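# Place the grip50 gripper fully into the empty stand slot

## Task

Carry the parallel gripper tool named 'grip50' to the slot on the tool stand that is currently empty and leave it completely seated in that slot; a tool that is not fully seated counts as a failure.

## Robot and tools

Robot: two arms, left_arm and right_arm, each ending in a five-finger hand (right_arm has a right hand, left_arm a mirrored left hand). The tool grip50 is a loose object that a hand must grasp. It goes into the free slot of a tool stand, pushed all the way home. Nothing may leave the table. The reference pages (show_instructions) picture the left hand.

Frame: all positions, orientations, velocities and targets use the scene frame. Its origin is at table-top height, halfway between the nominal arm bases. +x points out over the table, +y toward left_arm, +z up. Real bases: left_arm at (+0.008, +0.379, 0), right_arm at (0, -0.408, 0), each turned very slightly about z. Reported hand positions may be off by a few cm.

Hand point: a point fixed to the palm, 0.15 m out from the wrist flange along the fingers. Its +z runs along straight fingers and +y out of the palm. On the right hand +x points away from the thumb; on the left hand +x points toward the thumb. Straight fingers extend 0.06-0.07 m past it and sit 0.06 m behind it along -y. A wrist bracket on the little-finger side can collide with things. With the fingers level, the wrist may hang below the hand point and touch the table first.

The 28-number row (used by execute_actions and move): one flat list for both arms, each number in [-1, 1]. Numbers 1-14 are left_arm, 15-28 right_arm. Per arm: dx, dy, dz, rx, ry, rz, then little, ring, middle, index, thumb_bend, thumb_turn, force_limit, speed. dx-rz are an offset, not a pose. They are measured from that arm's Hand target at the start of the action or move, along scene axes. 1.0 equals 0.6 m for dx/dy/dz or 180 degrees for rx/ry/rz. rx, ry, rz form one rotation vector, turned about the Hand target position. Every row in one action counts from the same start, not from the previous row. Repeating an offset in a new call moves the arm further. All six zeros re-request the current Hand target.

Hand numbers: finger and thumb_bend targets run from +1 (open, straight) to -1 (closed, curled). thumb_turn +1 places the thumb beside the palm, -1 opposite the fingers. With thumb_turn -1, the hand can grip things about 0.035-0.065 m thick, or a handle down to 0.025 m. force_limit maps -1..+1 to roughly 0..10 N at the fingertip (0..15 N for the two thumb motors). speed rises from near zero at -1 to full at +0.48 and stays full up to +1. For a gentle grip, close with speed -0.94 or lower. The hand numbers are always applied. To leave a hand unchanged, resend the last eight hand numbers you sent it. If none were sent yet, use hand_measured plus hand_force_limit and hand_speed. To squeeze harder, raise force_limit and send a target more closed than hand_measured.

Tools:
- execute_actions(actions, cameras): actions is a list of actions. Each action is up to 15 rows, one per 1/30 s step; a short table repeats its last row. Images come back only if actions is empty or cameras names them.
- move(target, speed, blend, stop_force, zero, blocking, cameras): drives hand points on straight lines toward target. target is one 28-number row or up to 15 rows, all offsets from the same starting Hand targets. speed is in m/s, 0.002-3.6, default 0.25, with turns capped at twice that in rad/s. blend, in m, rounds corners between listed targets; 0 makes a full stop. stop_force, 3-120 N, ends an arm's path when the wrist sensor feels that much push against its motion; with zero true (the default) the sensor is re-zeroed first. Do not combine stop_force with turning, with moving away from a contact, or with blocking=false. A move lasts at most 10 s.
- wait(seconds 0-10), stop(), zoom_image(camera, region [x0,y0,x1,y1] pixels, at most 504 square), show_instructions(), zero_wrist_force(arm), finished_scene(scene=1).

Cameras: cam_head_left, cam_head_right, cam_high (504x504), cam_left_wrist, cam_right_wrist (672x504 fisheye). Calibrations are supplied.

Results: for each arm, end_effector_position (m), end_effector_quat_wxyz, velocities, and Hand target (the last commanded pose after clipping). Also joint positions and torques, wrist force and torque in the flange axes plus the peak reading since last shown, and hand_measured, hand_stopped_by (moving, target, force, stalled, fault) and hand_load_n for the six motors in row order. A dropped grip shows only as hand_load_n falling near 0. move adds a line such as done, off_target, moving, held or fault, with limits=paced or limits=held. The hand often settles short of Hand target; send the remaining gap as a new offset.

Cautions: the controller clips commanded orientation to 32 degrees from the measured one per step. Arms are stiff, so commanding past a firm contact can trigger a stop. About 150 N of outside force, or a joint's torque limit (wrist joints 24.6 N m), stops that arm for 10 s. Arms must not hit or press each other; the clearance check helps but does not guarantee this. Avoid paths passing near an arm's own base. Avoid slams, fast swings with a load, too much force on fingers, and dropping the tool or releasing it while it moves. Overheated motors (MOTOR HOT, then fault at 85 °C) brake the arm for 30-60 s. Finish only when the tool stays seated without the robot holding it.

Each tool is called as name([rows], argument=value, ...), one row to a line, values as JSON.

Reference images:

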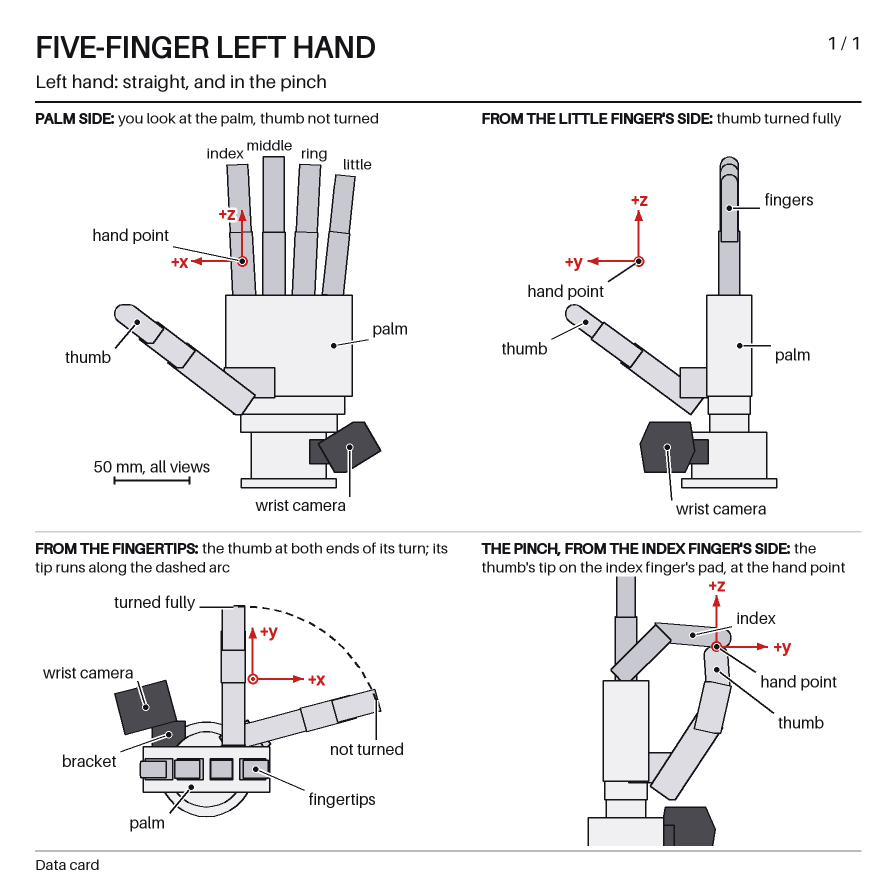

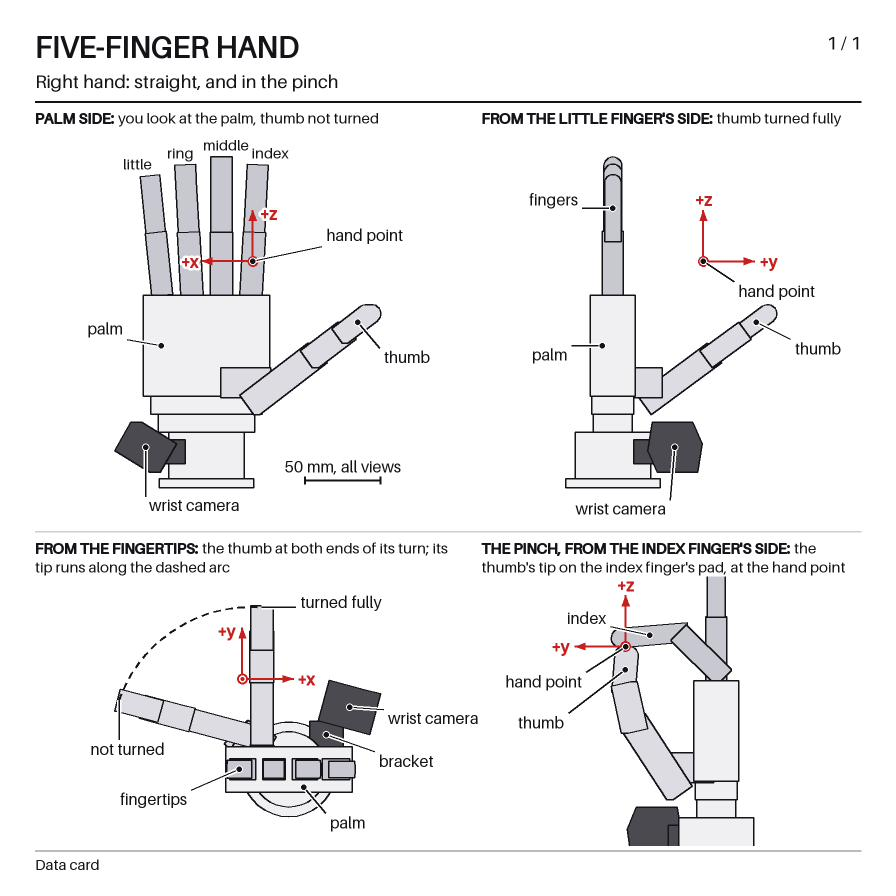

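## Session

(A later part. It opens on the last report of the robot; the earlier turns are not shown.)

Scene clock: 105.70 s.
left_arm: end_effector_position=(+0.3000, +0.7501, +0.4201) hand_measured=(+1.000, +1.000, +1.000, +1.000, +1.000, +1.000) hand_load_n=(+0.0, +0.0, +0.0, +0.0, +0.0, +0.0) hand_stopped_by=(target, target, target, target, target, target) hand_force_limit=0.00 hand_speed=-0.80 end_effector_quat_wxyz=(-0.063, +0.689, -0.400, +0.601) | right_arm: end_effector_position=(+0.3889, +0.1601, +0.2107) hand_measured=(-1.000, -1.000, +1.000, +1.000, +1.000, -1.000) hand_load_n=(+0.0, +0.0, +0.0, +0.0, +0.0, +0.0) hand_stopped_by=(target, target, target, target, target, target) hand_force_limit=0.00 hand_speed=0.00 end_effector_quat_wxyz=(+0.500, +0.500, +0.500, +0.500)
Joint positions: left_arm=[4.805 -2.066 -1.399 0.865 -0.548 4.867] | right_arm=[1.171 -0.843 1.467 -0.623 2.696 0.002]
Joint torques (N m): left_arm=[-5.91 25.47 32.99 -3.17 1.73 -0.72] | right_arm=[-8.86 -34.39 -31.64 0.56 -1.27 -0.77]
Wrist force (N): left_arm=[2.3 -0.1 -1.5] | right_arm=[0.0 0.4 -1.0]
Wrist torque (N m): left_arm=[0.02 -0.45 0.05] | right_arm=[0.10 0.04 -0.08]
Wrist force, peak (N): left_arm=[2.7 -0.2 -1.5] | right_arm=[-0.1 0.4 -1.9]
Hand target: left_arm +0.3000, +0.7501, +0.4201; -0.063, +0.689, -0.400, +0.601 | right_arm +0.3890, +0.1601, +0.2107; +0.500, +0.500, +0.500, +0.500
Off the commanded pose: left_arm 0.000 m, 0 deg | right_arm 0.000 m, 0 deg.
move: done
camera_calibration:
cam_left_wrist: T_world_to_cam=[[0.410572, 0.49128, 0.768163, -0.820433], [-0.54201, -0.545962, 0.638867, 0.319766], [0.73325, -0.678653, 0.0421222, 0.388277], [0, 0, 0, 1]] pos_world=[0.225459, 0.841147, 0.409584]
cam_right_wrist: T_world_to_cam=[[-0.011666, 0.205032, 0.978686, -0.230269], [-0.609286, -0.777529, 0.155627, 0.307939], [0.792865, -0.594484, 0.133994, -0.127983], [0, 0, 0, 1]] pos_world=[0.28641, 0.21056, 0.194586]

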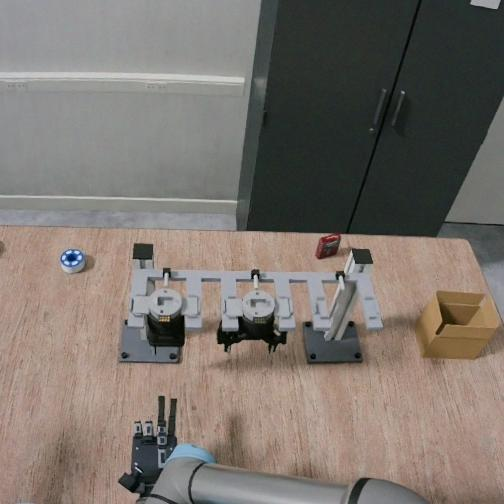

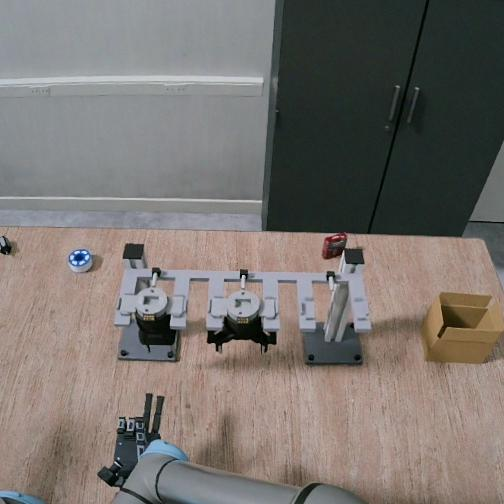

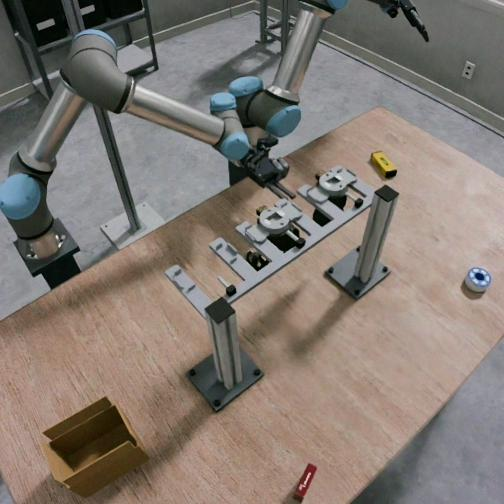

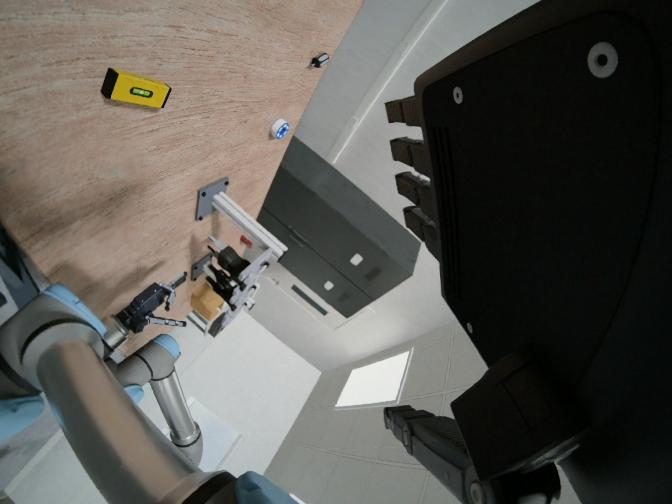

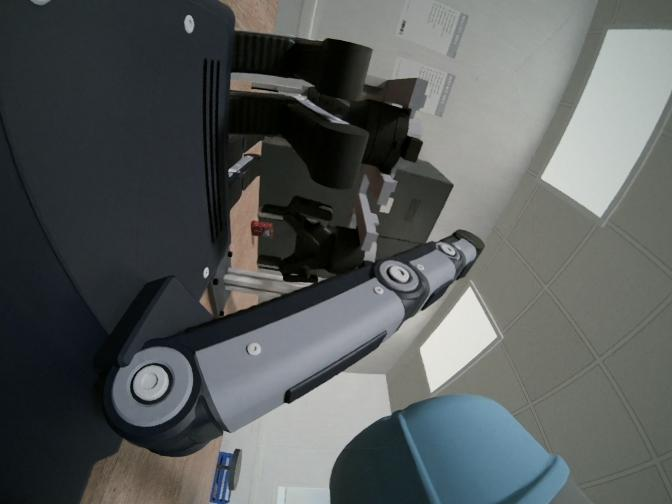

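move([
  [0,0,0,0,0,0,1,1,1,1,1,1,0,-0.8,-0.05,0,0.2,0,0,0,1,1,1,1,1,-1,0,0],
  [0,0,0,0,0,0,1,1,1,1,1,1,0,-0.8,0.08,0,0.35,0,0,0,1,1,1,1,1,-1,0,0],
], speed=0.2, blend=0.02, cameras=["cam_right_wrist"])

zoom_image(camera="cam_right_wrist", region=[200, 40, 400, 220])

Scene clock: 107.97 s.
left_arm: end_effector_position=(+0.3000, +0.7501, +0.4201) hand_measured=(+1.000, +1.000, +1.000, +1.000, +1.000, +1.000) hand_load_n=(+0.0, +0.0, +0.0, +0.0, +0.0, +0.0) hand_stopped_by=(target, target, target, target, target, target) hand_force_limit=0.00 hand_speed=-0.80 end_effector_quat_wxyz=(-0.063, +0.689, -0.400, +0.601) | right_arm: end_effector_position=(+0.4370, +0.1601, +0.4206) hand_measured=(+1.000, +1.000, +1.000, +1.000, +1.000, -1.000) hand_load_n=(+0.0, +0.0, +0.0, +0.0, -0.5, +0.0) hand_stopped_by=(target, target, target, target, target, target) hand_force_limit=0.00 hand_speed=0.00 end_effector_quat_wxyz=(+0.500, +0.501, +0.500, +0.500)
Joint positions: left_arm=[4.805 -2.066 -1.399 0.865 -0.548 4.867] | right_arm=[1.101 -1.008 1.166 -0.157 2.626 0.002]
Joint torques (N m): left_arm=[-5.78 27.05 32.75 -3.34 1.92 -1.1] | right_arm=[5.15 -49.15 -13.81 -0.92 -0.24 -1.02]
Wrist force (N): left_arm=[2.3 -0.3 -1.3] | right_arm=[-0.1 0.7 -1.0]
Wrist torque (N m): left_arm=[-0.02 -0.41 0.04] | right_arm=[0.12 0.09 -0.09]
Wrist force, peak (N): left_arm=[2.7 -0.2 -1.5] | right_arm=[0.0 2.2 0.2]
Hand target: left_arm +0.3000, +0.7501, +0.4201; -0.063, +0.689, -0.400, +0.601 | right_arm +0.4370, +0.1601, +0.4207; +0.500, +0.500, +0.500, +0.500
Off the commanded pose: left_arm 0.000 m, 0 deg | right_arm 0.000 m, 0 deg.
move: done
camera_calibration:
cam_right_wrist: T_world_to_cam=[[-0.0116203, 0.205026, 0.978688, -0.435169], [-0.609458, -0.777395, 0.155621, 0.304689], [0.792733, -0.594661, 0.133988, -0.194101], [0, 0, 0, 1]] pos_world=[0.334509, 0.210661, 0.404486]
Images, in order (width x height): cam_right_wrist 672x504.

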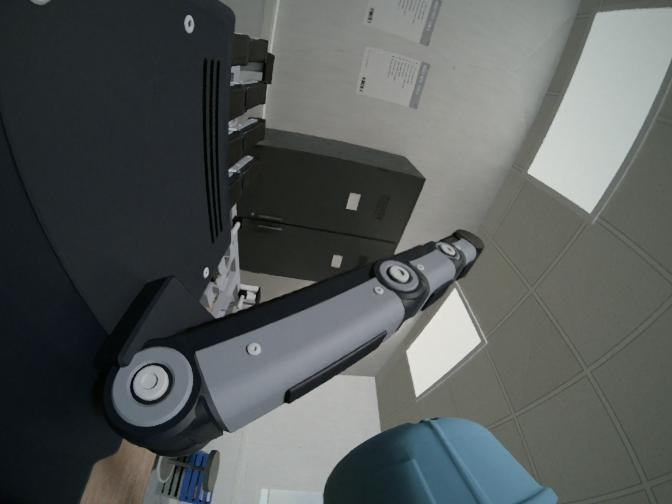

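Scaled by 2.520 from the camera's 672x504 image, which has a finer 960x720 frame.

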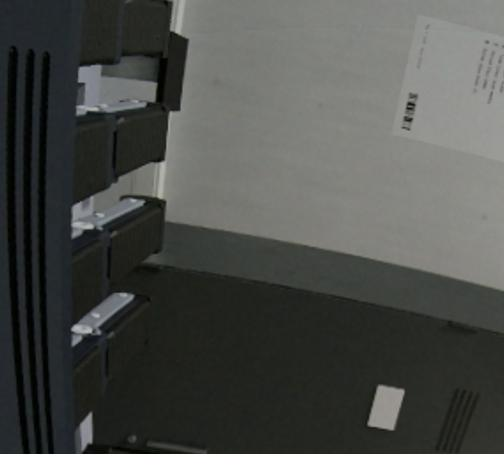

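move([
  [0,0,0,0,0,0,1,1,1,1,1,1,0,-0.8,-0.03,0,0.02,-0.5,0,0,1,1,1,1,1,-1,0,0],
  [0,0,0,0,0,0,1,1,1,1,1,1,0,-0.8,-0.03,0,0,-0.97,0,0,1,1,1,1,1,-1,0,0],
], speed=0.5, blend=0.02, cameras=["cam_right_wrist"])

zoom_image(camera="cam_right_wrist", region=[300, 200, 500, 420])

Scene clock: 112.03 s.
left_arm: end_effector_position=(+0.3000, +0.7501, +0.4201) hand_measured=(+1.000, +1.000, +1.000, +1.000, +1.000, +1.000) hand_load_n=(+0.0, +0.0, +0.0, +0.0, +0.0, -0.5) hand_stopped_by=(target, target, target, target, target, target) hand_force_limit=0.00 hand_speed=-0.80 end_effector_quat_wxyz=(-0.063, +0.689, -0.400, +0.601) | right_arm: end_effector_position=(+0.4190, +0.1602, +0.4208) hand_measured=(+1.000, +1.000, +1.000, +1.000, +1.000, -1.000) hand_load_n=(+0.0, +0.0, +0.0, +0.0, +0.0, +0.0) hand_stopped_by=(target, target, target, target, target, target) hand_force_limit=0.00 hand_speed=0.00 end_effector_quat_wxyz=(+0.524, -0.476, +0.523, -0.476)
Joint positions: left_arm=[4.805 -2.066 -1.399 0.865 -0.548 4.867] | right_arm=[1.068 -1.209 1.165 0.043 2.592 -3.047]
Joint torques (N m): left_arm=[-6.06 26.5 32.8 -3.3 1.73 -0.67] | right_arm=[-7.31 -41.79 -8.9 -0.25 -1.39 -0.82]
Wrist force (N): left_arm=[2.2 0.0 -1.7] | right_arm=[-0.4 0.5 -0.4]
Wrist torque (N m): left_arm=[0.03 -0.42 0.04] | right_arm=[0.12 0.11 -0.10]
Wrist force, peak (N): left_arm=[2.7 0.0 -1.6] | right_arm=[1.0 0.5 -1.0]
Hand target: left_arm +0.3000, +0.7501, +0.4201; -0.063, +0.689, -0.400, +0.601 | right_arm +0.4190, +0.1601, +0.4207; +0.523, -0.476, +0.523, -0.476
Off the commanded pose: left_arm 0.000 m, 0 deg | right_arm 0.000 m, 0 deg.
move: done
camera_calibration:
cam_right_wrist: T_world_to_cam=[[-0.0115099, -0.111732, -0.993672, 0.445151], [-0.609381, 0.788665, -0.081622, 0.142662], [0.792794, 0.604585, -0.0771651, -0.283112], [0, 0, 0, 1]] pos_world=[0.316509, 0.108391, 0.432132]
Images, in order (width x height): cam_right_wrist 672x504.

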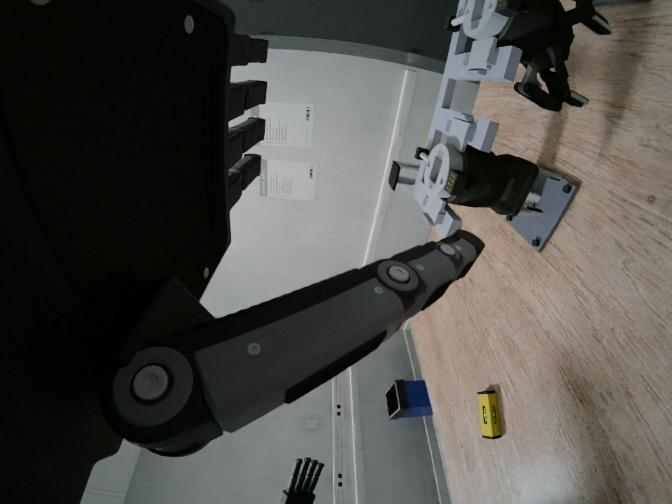

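Scaled by 2.291 from the camera's 672x504 image, which has a finer 960x720 frame.

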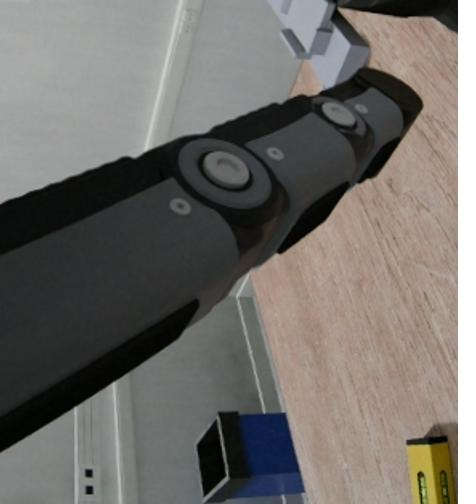

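zoom_image(camera="cam_right_wrist", region=[390, 90, 530, 250])

zoom_image(camera="cam_right_wrist", region=[410, 0, 550, 110])

Scaled by 3.150 from the camera's 672x504 image, which has a finer 960x720 frame.

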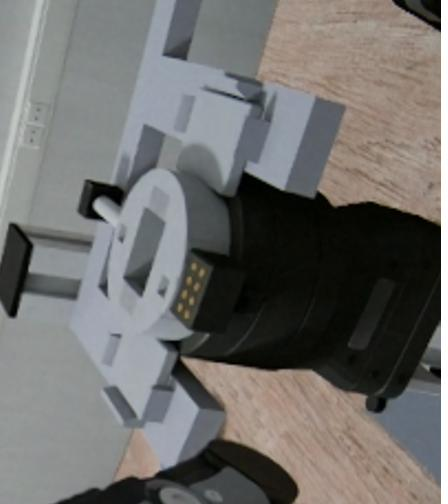

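Scaled by 3.600 from the camera's 672x504 image, which has a finer 960x720 frame.

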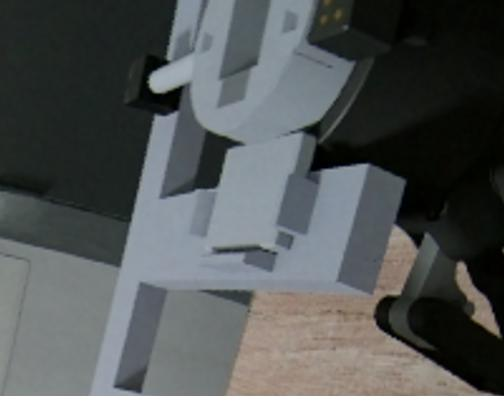

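move(target=[0,0,0,0,0,0,1,1,1,1,1,1,0,-0.8,0.2058,-0.0133,-0.0867,0,0,0,1,1,1,1,1,1,0,0.4], speed=0.15, cameras=["cam_right_wrist"])

zoom_image(camera="cam_right_wrist", region=[380, 60, 580, 260])

Scene clock: 113.73 s.
left_arm: end_effector_position=(+0.3000, +0.7501, +0.4201) hand_measured=(+1.000, +1.000, +1.000, +1.000, +1.000, +1.000) hand_load_n=(+0.0, +0.0, +0.0, +0.0, +0.0, +0.0) hand_stopped_by=(target, target, target, target, target, target) hand_force_limit=0.00 hand_speed=-0.80 end_effector_quat_wxyz=(-0.063, +0.689, -0.400, +0.601) | right_arm: end_effector_position=(+0.5426, +0.1522, +0.3689) hand_measured=(+1.000, +1.000, +1.000, +1.000, +1.000, +1.000) hand_load_n=(+0.0, +0.0, +0.0, +0.0, +0.0, -0.5) hand_stopped_by=(target, target, target, target, target, target) hand_force_limit=0.00 hand_speed=0.40 end_effector_quat_wxyz=(+0.524, -0.476, +0.523, -0.476)
Joint positions: left_arm=[4.805 -2.066 -1.399 0.865 -0.548 4.867] | right_arm=[0.884 -1.099 1.138 -0.041 2.408 -3.047]
Joint torques (N m): left_arm=[-6.17 27.04 33 -3.06 1.77 -0.86] | right_arm=[8.99 -46.76 -9.56 0.18 1.15 1.51]
Wrist force (N): left_arm=[2.4 0.0 -1.5] | right_arm=[-0.5 0.3 -0.8]
Wrist torque (N m): left_arm=[0.02 -0.45 0.05] | right_arm=[0.10 0.12 -0.10]
Wrist force, peak (N): left_arm=[2.8 -0.1 -1.5] | right_arm=[-0.5 -0.1 -1.8]
Hand target: left_arm +0.3000, +0.7501, +0.4201; -0.063, +0.689, -0.400, +0.601 | right_arm +0.5425, +0.1521, +0.3687; +0.523, -0.476, +0.523, -0.476
Off the commanded pose: left_arm 0.000 m, 0 deg | right_arm 0.000 m, 0 deg.
move: done
camera_calibration:
cam_right_wrist: T_world_to_cam=[[-0.011385, -0.111747, -0.993671, 0.394042], [-0.609217, 0.788781, -0.0817253, 0.220028], [0.792922, 0.604431, -0.0770586, -0.380212], [0, 0, 0, 1]] pos_world=[0.440009, 0.100291, 0.380232]
Images, in order (width x height): cam_right_wrist 672x504.

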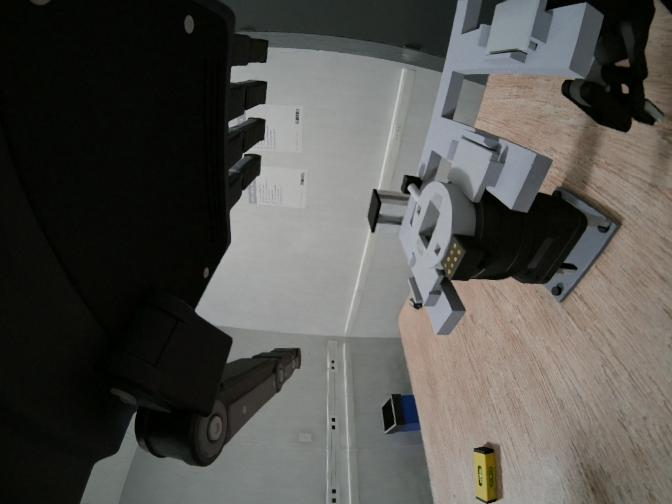

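Scaled by 2.520 from the camera's 672x504 image, which has a finer 960x720 frame.

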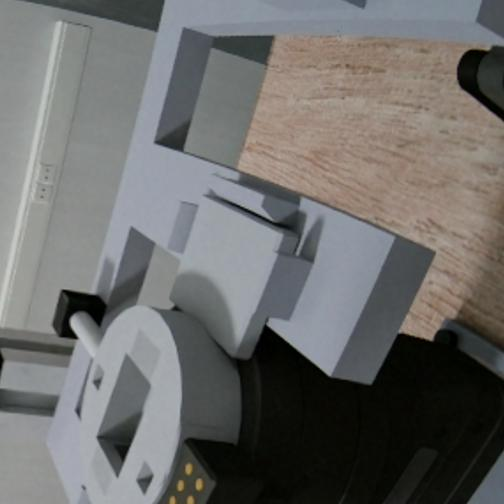

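zoom_image(camera="cam_right_wrist", region=[440, 0, 620, 120])

zoom_image(camera="cam_right_wrist", region=[430, 120, 530, 220])

zoom_image(camera="cam_right_wrist", region=[390, 230, 490, 340])

Scaled by 2.800 from the camera's 672x504 image, which has a finer 960x720 frame.

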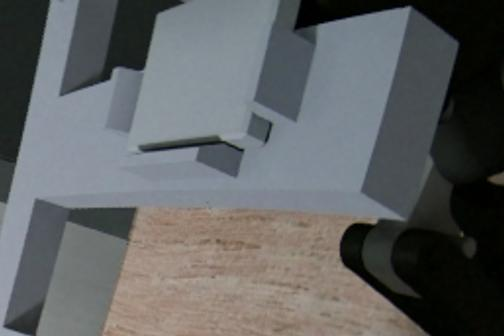

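Scaled by 5.040 from the camera's 672x504 image, which has a finer 960x720 frame.

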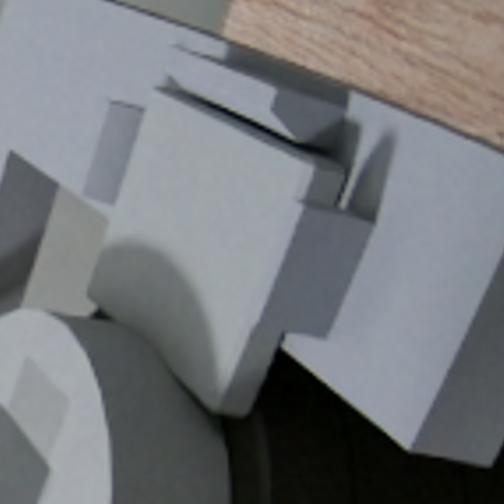

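Scaled by 4.582 from the camera's 672x504 image, which has a finer 960x720 frame.

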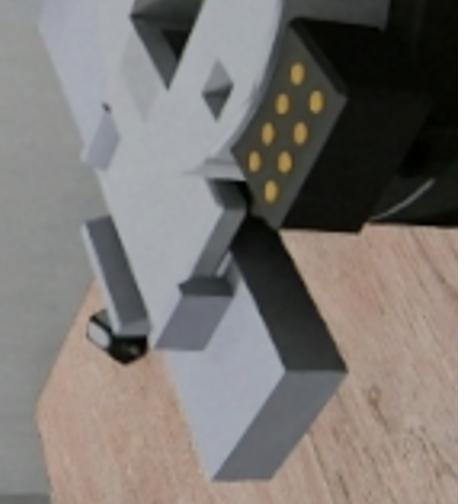

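move(target=[0,0,0,0,0,0,1,1,1,1,1,1,0,-0.8,-0.0075,0.0467,-0.1567,-0.03,0,0,1,1,1,1,1,1,0,0.4], speed=0.15, cameras=["cam_head_right","cam_head_left","cam_high"])

zoom_image(camera="cam_high", region=[230, 110, 400, 270])

zoom_image(camera="cam_head_left", region=[100, 250, 230, 400])

Scene clock: 116.57 s.
left_arm: end_effector_position=(+0.3000, +0.7501, +0.4201) hand_measured=(+1.000, +1.000, +1.000, +1.000, +1.000, +1.000) hand_load_n=(+0.0, +0.0, +0.0, +0.0, +0.0, +0.0) hand_stopped_by=(target, target, target, target, target, target) hand_force_limit=0.00 hand_speed=-0.80 end_effector_quat_wxyz=(-0.063, +0.689, -0.400, +0.601) | right_arm: end_effector_position=(+0.5379, +0.1802, +0.2746) hand_measured=(+1.000, +1.000, +1.000, +1.000, +1.000, +1.000) hand_load_n=(+0.0, +0.0, +0.0, +0.0, +0.0, -0.5) hand_stopped_by=(target, target, target, target, target, target) hand_force_limit=0.00 hand_speed=0.40 end_effector_quat_wxyz=(+0.500, -0.500, +0.500, -0.500)
Joint positions: left_arm=[4.805 -2.066 -1.399 0.865 -0.548 4.867] | right_arm=[0.926 -0.998 1.217 -0.22 2.45 -3.141]
Joint torques (N m): left_arm=[-5.18 26.56 31.52 -2.99 1.84 -0.72] | right_arm=[-9.01 -44.03 -35.22 -0.78 -1.36 1.39]
Wrist force (N): left_arm=[2.4 -0.4 -1.6] | right_arm=[-0.4 0.6 -0.4]
Wrist torque (N m): left_arm=[-0.02 -0.45 0.06] | right_arm=[0.12 0.10 -0.11]
Wrist force, peak (N): left_arm=[2.7 -0.1 -1.6] | right_arm=[-0.8 2.1 -0.4]
Hand target: left_arm +0.3000, +0.7501, +0.4201; -0.063, +0.689, -0.400, +0.601 | right_arm +0.5380, +0.1802, +0.2747; +0.500, -0.500, +0.500, -0.500
Off the commanded pose: left_arm 0.000 m, 0 deg | right_arm 0.000 m, 0 deg.
move: done
Images, in order (width x height): cam_head_left 504x504, cam_head_right 504x504, cam_high 504x504.

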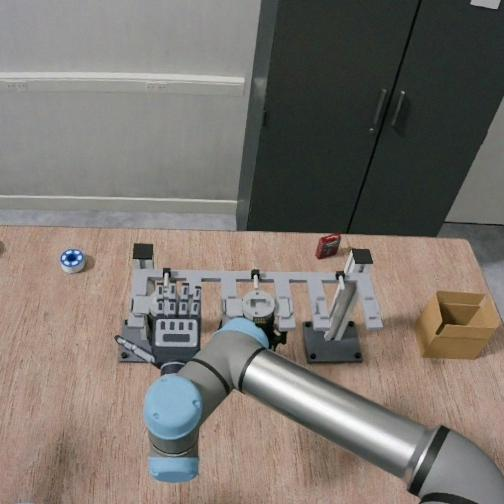

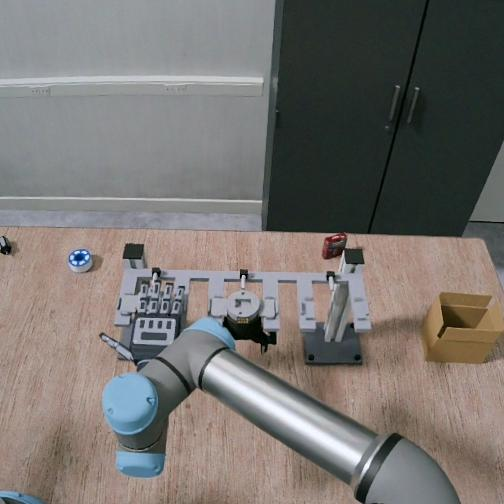

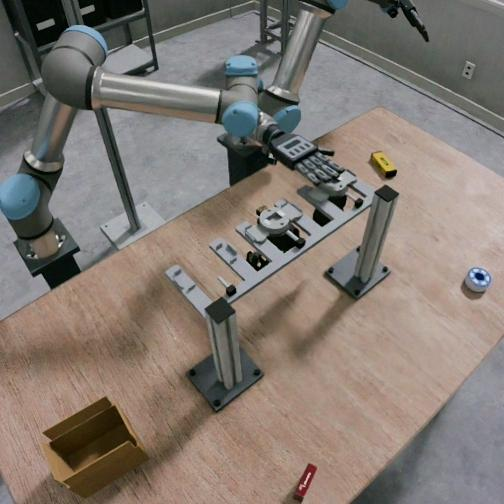

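Scaled by 2.965.

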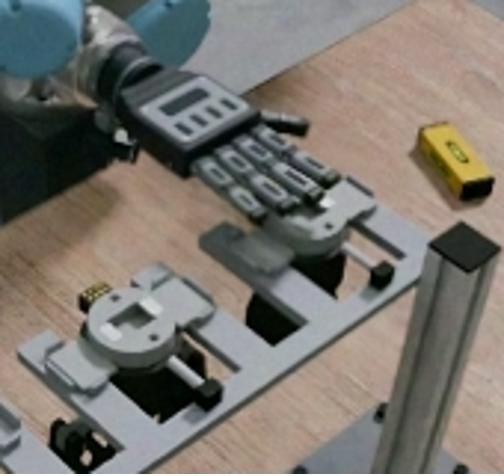

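Scaled by 3.360.

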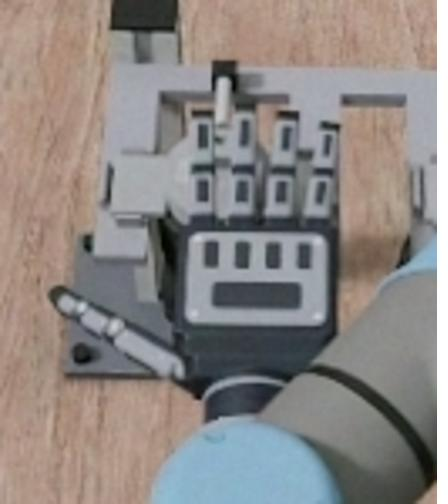

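move(target=[0,0,0,0,0,0,1,1,1,1,1,1,0,-0.8,0,0,-0.0667,0,0,0,1,1,1,1,1,1,0,0.4], speed=0.015, stop_force=8)

Scene clock: 122.97 s.
left_arm: end_effector_position=(+0.3000, +0.7501, +0.4201) hand_measured=(+1.000, +1.000, +1.000, +1.000, +1.000, +1.000) hand_load_n=(+0.0, +0.0, +0.0, +0.0, +0.0, +0.0) hand_stopped_by=(target, target, target, target, target, target) hand_force_limit=0.00 hand_speed=-0.80 end_effector_quat_wxyz=(-0.063, +0.689, -0.400, +0.601) | right_arm: end_effector_position=(+0.5380, +0.1802, +0.2473) hand_measured=(+1.000, +1.000, +1.000, +1.000, +1.000, +1.000) hand_load_n=(+0.0, +0.0, +0.0, +0.5, +0.0, +0.0) hand_stopped_by=(target, target, target, target, target, target) hand_force_limit=0.00 hand_speed=0.40 end_effector_quat_wxyz=(+0.500, -0.500, +0.500, -0.500)
Joint positions: left_arm=[4.805 -2.066 -1.399 0.865 -0.548 4.867] | right_arm=[0.926 -0.981 1.262 -0.281 2.45 -3.141]
Joint torques (N m): left_arm=[-5.38 27.53 32.81 -2.83 1.67 -0.65] | right_arm=[-7.6 -44.29 -30.85 -0.88 0.09 -0.81]
Wrist force (N): left_arm=[2.5 -0.1 -1.4] | right_arm=[-0.1 -6.9 -1.0]
Wrist torque (N m): left_arm=[0.01 -0.45 0.05] | right_arm=[0.09 0.16 -0.16]
Wrist force, peak (N): left_arm=[2.7 -0.1 -1.7] | right_arm=[1.7 -17.5 -3.9]
Hand target: left_arm +0.3000, +0.7501, +0.4201; -0.063, +0.689, -0.400, +0.601 | right_arm +0.5380, +0.1802, +0.2473; +0.500, -0.500, +0.500, -0.500 (not the last commanded pose)
Off the commanded pose: left_arm 0.000 m, 0 deg | right_arm 0.013 m, 0 deg.
move: contact (right_arm)

move([
  [0,0,0,0,0,0,1,1,1,1,1,1,0,-0.8,0,0,0.06,0,0,0,1,1,1,1,1,1,0,0.4],
  [0,0,0,0,0,0,1,1,1,1,1,1,0,-0.8,-0.0015,-0.2995,0.06,0,0,0,1,1,1,1,1,1,0,0.4],
  [0,0,0,0,0,0,1,1,1,1,1,1,0,-0.8,-0.0015,-0.2995,0.012,0,0,0,1,1,1,1,1,1,0,0.4],
], speed=[0.1,0.15,0.08], blend=[0.01,0.01,0], cameras=["cam_head_right","cam_head_left","cam_high"])

zoom_image(camera="cam_high", region=[230, 110, 400, 270])

zoom_image(camera="cam_head_left", region=[120, 260, 210, 370])

Scene clock: 125.63 s.
left_arm: end_effector_position=(+0.3000, +0.7501, +0.4201) hand_measured=(+1.000, +1.000, +1.000, +1.000, +1.000, +1.000) hand_load_n=(+0.0, +0.0, +0.0, +0.0, +0.0, -0.5) hand_stopped_by=(target, target, target, target, target, target) hand_force_limit=0.00 hand_speed=-0.80 end_effector_quat_wxyz=(-0.063, +0.689, -0.400, +0.601) | right_arm: end_effector_position=(+0.5371, +0.0004, +0.2544) hand_measured=(+1.000, +1.000, +1.000, +1.000, +1.000, +1.000) hand_load_n=(+0.0, +0.0, +0.0, +0.0, +0.0, -0.5) hand_stopped_by=(target, target, target, target, target, target) hand_force_limit=0.00 hand_speed=0.40 end_effector_quat_wxyz=(+0.500, -0.500, +0.500, -0.500)
Joint positions: left_arm=[4.805 -2.066 -1.399 0.865 -0.548 4.867] | right_arm=[0.683 -1.338 1.763 -0.426 2.207 -3.141]
Joint torques (N m): left_arm=[-5.41 26.61 31.82 -3.09 1.62 -0.66] | right_arm=[9.21 -35.04 -34.27 0 -1.08 -1.33]
Wrist force (N): left_arm=[2.4 -0.1 -1.3] | right_arm=[-0.1 0.2 -0.4]
Wrist torque (N m): left_arm=[0.00 -0.44 0.05] | right_arm=[0.10 0.07 -0.01]
Wrist force, peak (N): left_arm=[2.7 0.0 -1.6] | right_arm=[-0.1 -7.2 -0.8]
Hand target: left_arm +0.3000, +0.7501, +0.4201; -0.063, +0.689, -0.400, +0.601 | right_arm +0.5371, +0.0005, +0.2545; +0.500, -0.500, +0.500, -0.500
Off the commanded pose: left_arm 0.000 m, 0 deg | right_arm 0.000 m, 0 deg.
move: done
Images, in order (width x height): cam_head_left 504x504, cam_head_right 504x504, cam_high 504x504.

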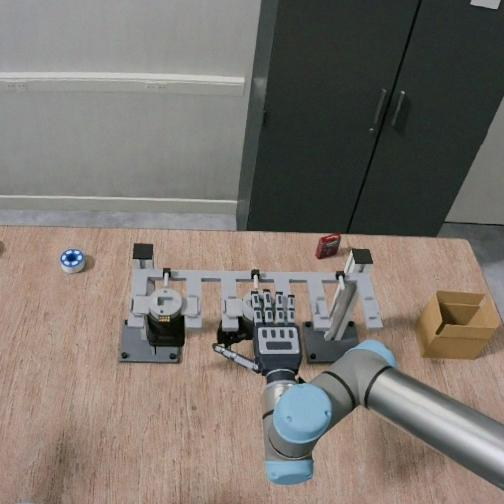

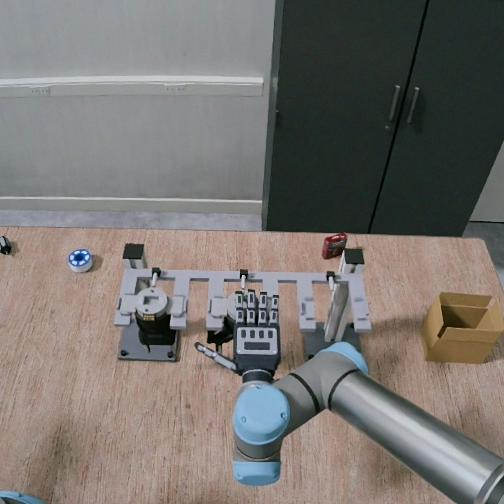

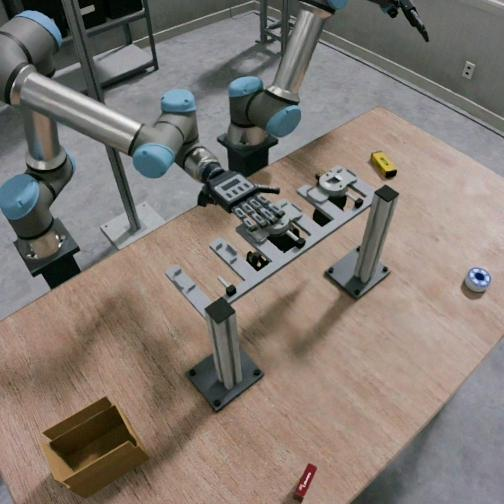

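Scaled by 2.965.

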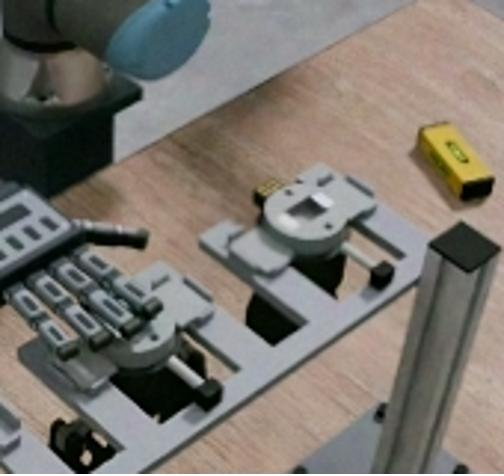

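Scaled by 4.582.

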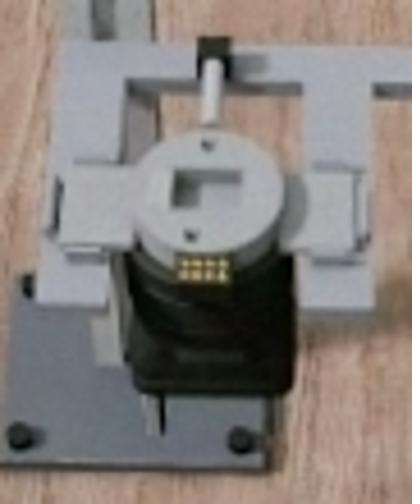

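move(target=[0,0,0,0,0,0,1,1,1,1,1,1,0,-0.8,0,0,-0.03,0,0,0,1,1,1,1,1,1,0,0.4], speed=0.01, stop_force=6)

Scene clock: 127.57 s.
left_arm: end_effector_position=(+0.3000, +0.7501, +0.4201) hand_measured=(+1.000, +1.000, +1.000, +1.000, +1.000, +1.000) hand_load_n=(+0.0, +0.0, -0.5, +0.0, +0.0, +0.0) hand_stopped_by=(target, target, target, target, target, target) hand_force_limit=0.00 hand_speed=-0.80 end_effector_quat_wxyz=(-0.063, +0.689, -0.400, +0.601) | right_arm: end_effector_position=(+0.5371, +0.0005, +0.2472) hand_measured=(+1.000, +1.000, +1.000, +1.000, +1.000, +1.000) hand_load_n=(+0.0, +0.0, +0.0, +0.0, +0.0, -0.5) hand_stopped_by=(target, target, target, target, target, target) hand_force_limit=0.00 hand_speed=0.40 end_effector_quat_wxyz=(+0.500, -0.500, +0.500, -0.500)
Joint positions: left_arm=[4.805 -2.066 -1.399 0.865 -0.548 4.867] | right_arm=[0.683 -1.33 1.774 -0.444 2.207 -3.141]
Joint torques (N m): left_arm=[-5.5 25.25 32.26 -3.21 1.77 -0.47] | right_arm=[7.92 -31.69 -29.77 -0.47 -1.03 -0.12]
Wrist force (N): left_arm=[2.4 -0.1 -1.3] | right_arm=[-0.2 -7.2 -0.5]
Wrist torque (N m): left_arm=[-0.01 -0.44 0.05] | right_arm=[0.08 0.10 -0.08]
Wrist force, peak (N): left_arm=[2.7 0.0 -1.6] | right_arm=[0.3 -14.3 -1.7]
Hand target: left_arm +0.3000, +0.7501, +0.4201; -0.063, +0.689, -0.400, +0.601 | right_arm +0.5371, +0.0005, +0.2472; +0.501, -0.500, +0.500, -0.500 (not the last commanded pose)
Off the commanded pose: left_arm 0.000 m, 0 deg | right_arm 0.011 m, 0 deg.
move: contact (right_arm)

move([
  [0,0,0,0,0,0,1,1,1,1,1,1,0,-0.8,0,0,0.08,0,0,0,1,1,1,1,1,1,0,0.4],
  [0,0,0,0,0,0,1,1,1,1,1,1,0,-0.8,-0.2,-0.1,0.15,0,0,0,1,1,1,1,1,1,0,0.4],
], speed=[0.1,0.2], blend=[0.01,0], cameras=["cam_head_right","cam_head_left","cam_high"])

zoom_image(camera="cam_high", region=[230, 110, 400, 270])

Scene clock: 129.40 s.
left_arm: end_effector_position=(+0.3000, +0.7501, +0.4201) hand_measured=(+1.000, +1.000, +1.000, +1.000, +1.000, +1.000) hand_load_n=(+0.0, +0.0, +0.0, +0.0, +0.0, -0.5) hand_stopped_by=(target, target, target, target, target, target) hand_force_limit=0.00 hand_speed=-0.80 end_effector_quat_wxyz=(-0.063, +0.689, -0.400, +0.601) | right_arm: end_effector_position=(+0.4171, -0.0595, +0.3370) hand_measured=(+1.000, +1.000, +1.000, +1.000, +1.000, +1.000) hand_load_n=(+0.0, +0.0, +0.0, +0.0, +0.0, +0.0) hand_stopped_by=(target, target, target, target, target, target) hand_force_limit=0.00 hand_speed=0.40 end_effector_quat_wxyz=(+0.500, -0.500, +0.500, -0.500)
Joint positions: left_arm=[4.805 -2.066 -1.399 0.865 -0.548 4.867] | right_arm=[0.753 -1.686 1.912 -0.227 2.277 -3.141]
Joint torques (N m): left_arm=[-6 26.96 32.84 -2.9 1.67 -0.36] | right_arm=[-8 -22.39 -33.12 -1.78 -1.01 -0.82]
Wrist force (N): left_arm=[2.4 -0.2 -1.4] | right_arm=[-0.1 0.6 -0.5]
Wrist torque (N m): left_arm=[-0.01 -0.45 0.05] | right_arm=[0.15 0.07 0.00]
Wrist force, peak (N): left_arm=[2.7 -0.1 -1.6] | right_arm=[0.1 -7.2 -0.7]
Hand target: left_arm +0.3000, +0.7501, +0.4201; -0.063, +0.689, -0.400, +0.601 | right_arm +0.4171, -0.0595, +0.3372; +0.501, -0.500, +0.500, -0.500
Off the commanded pose: left_arm 0.000 m, 0 deg | right_arm 0.000 m, 0 deg.
move: done
Images, in order (width x height): cam_head_left 504x504, cam_head_right 504x504, cam_high 504x504.

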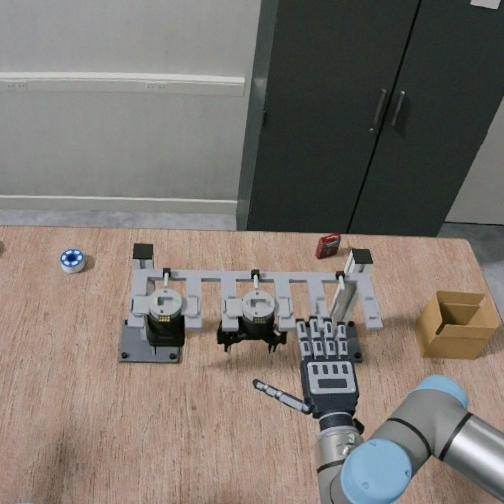

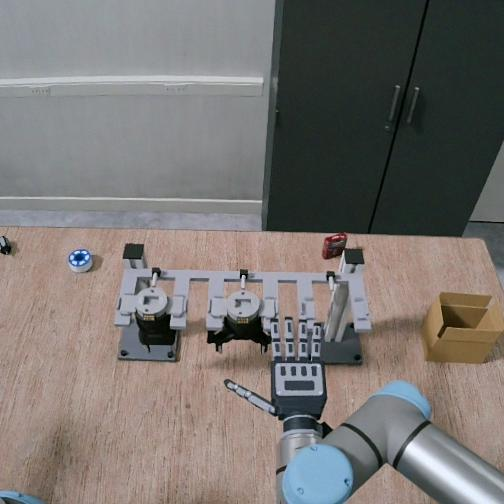

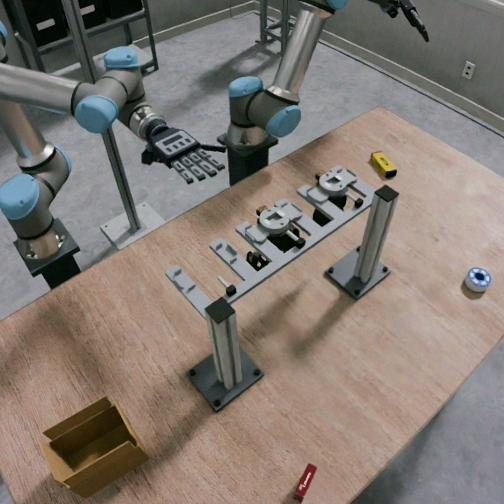

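Scaled by 2.965.

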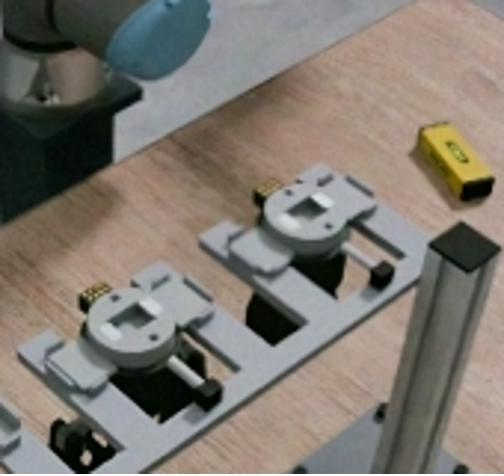

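finished_scene(scene=1)

The scene is finished: the task was done.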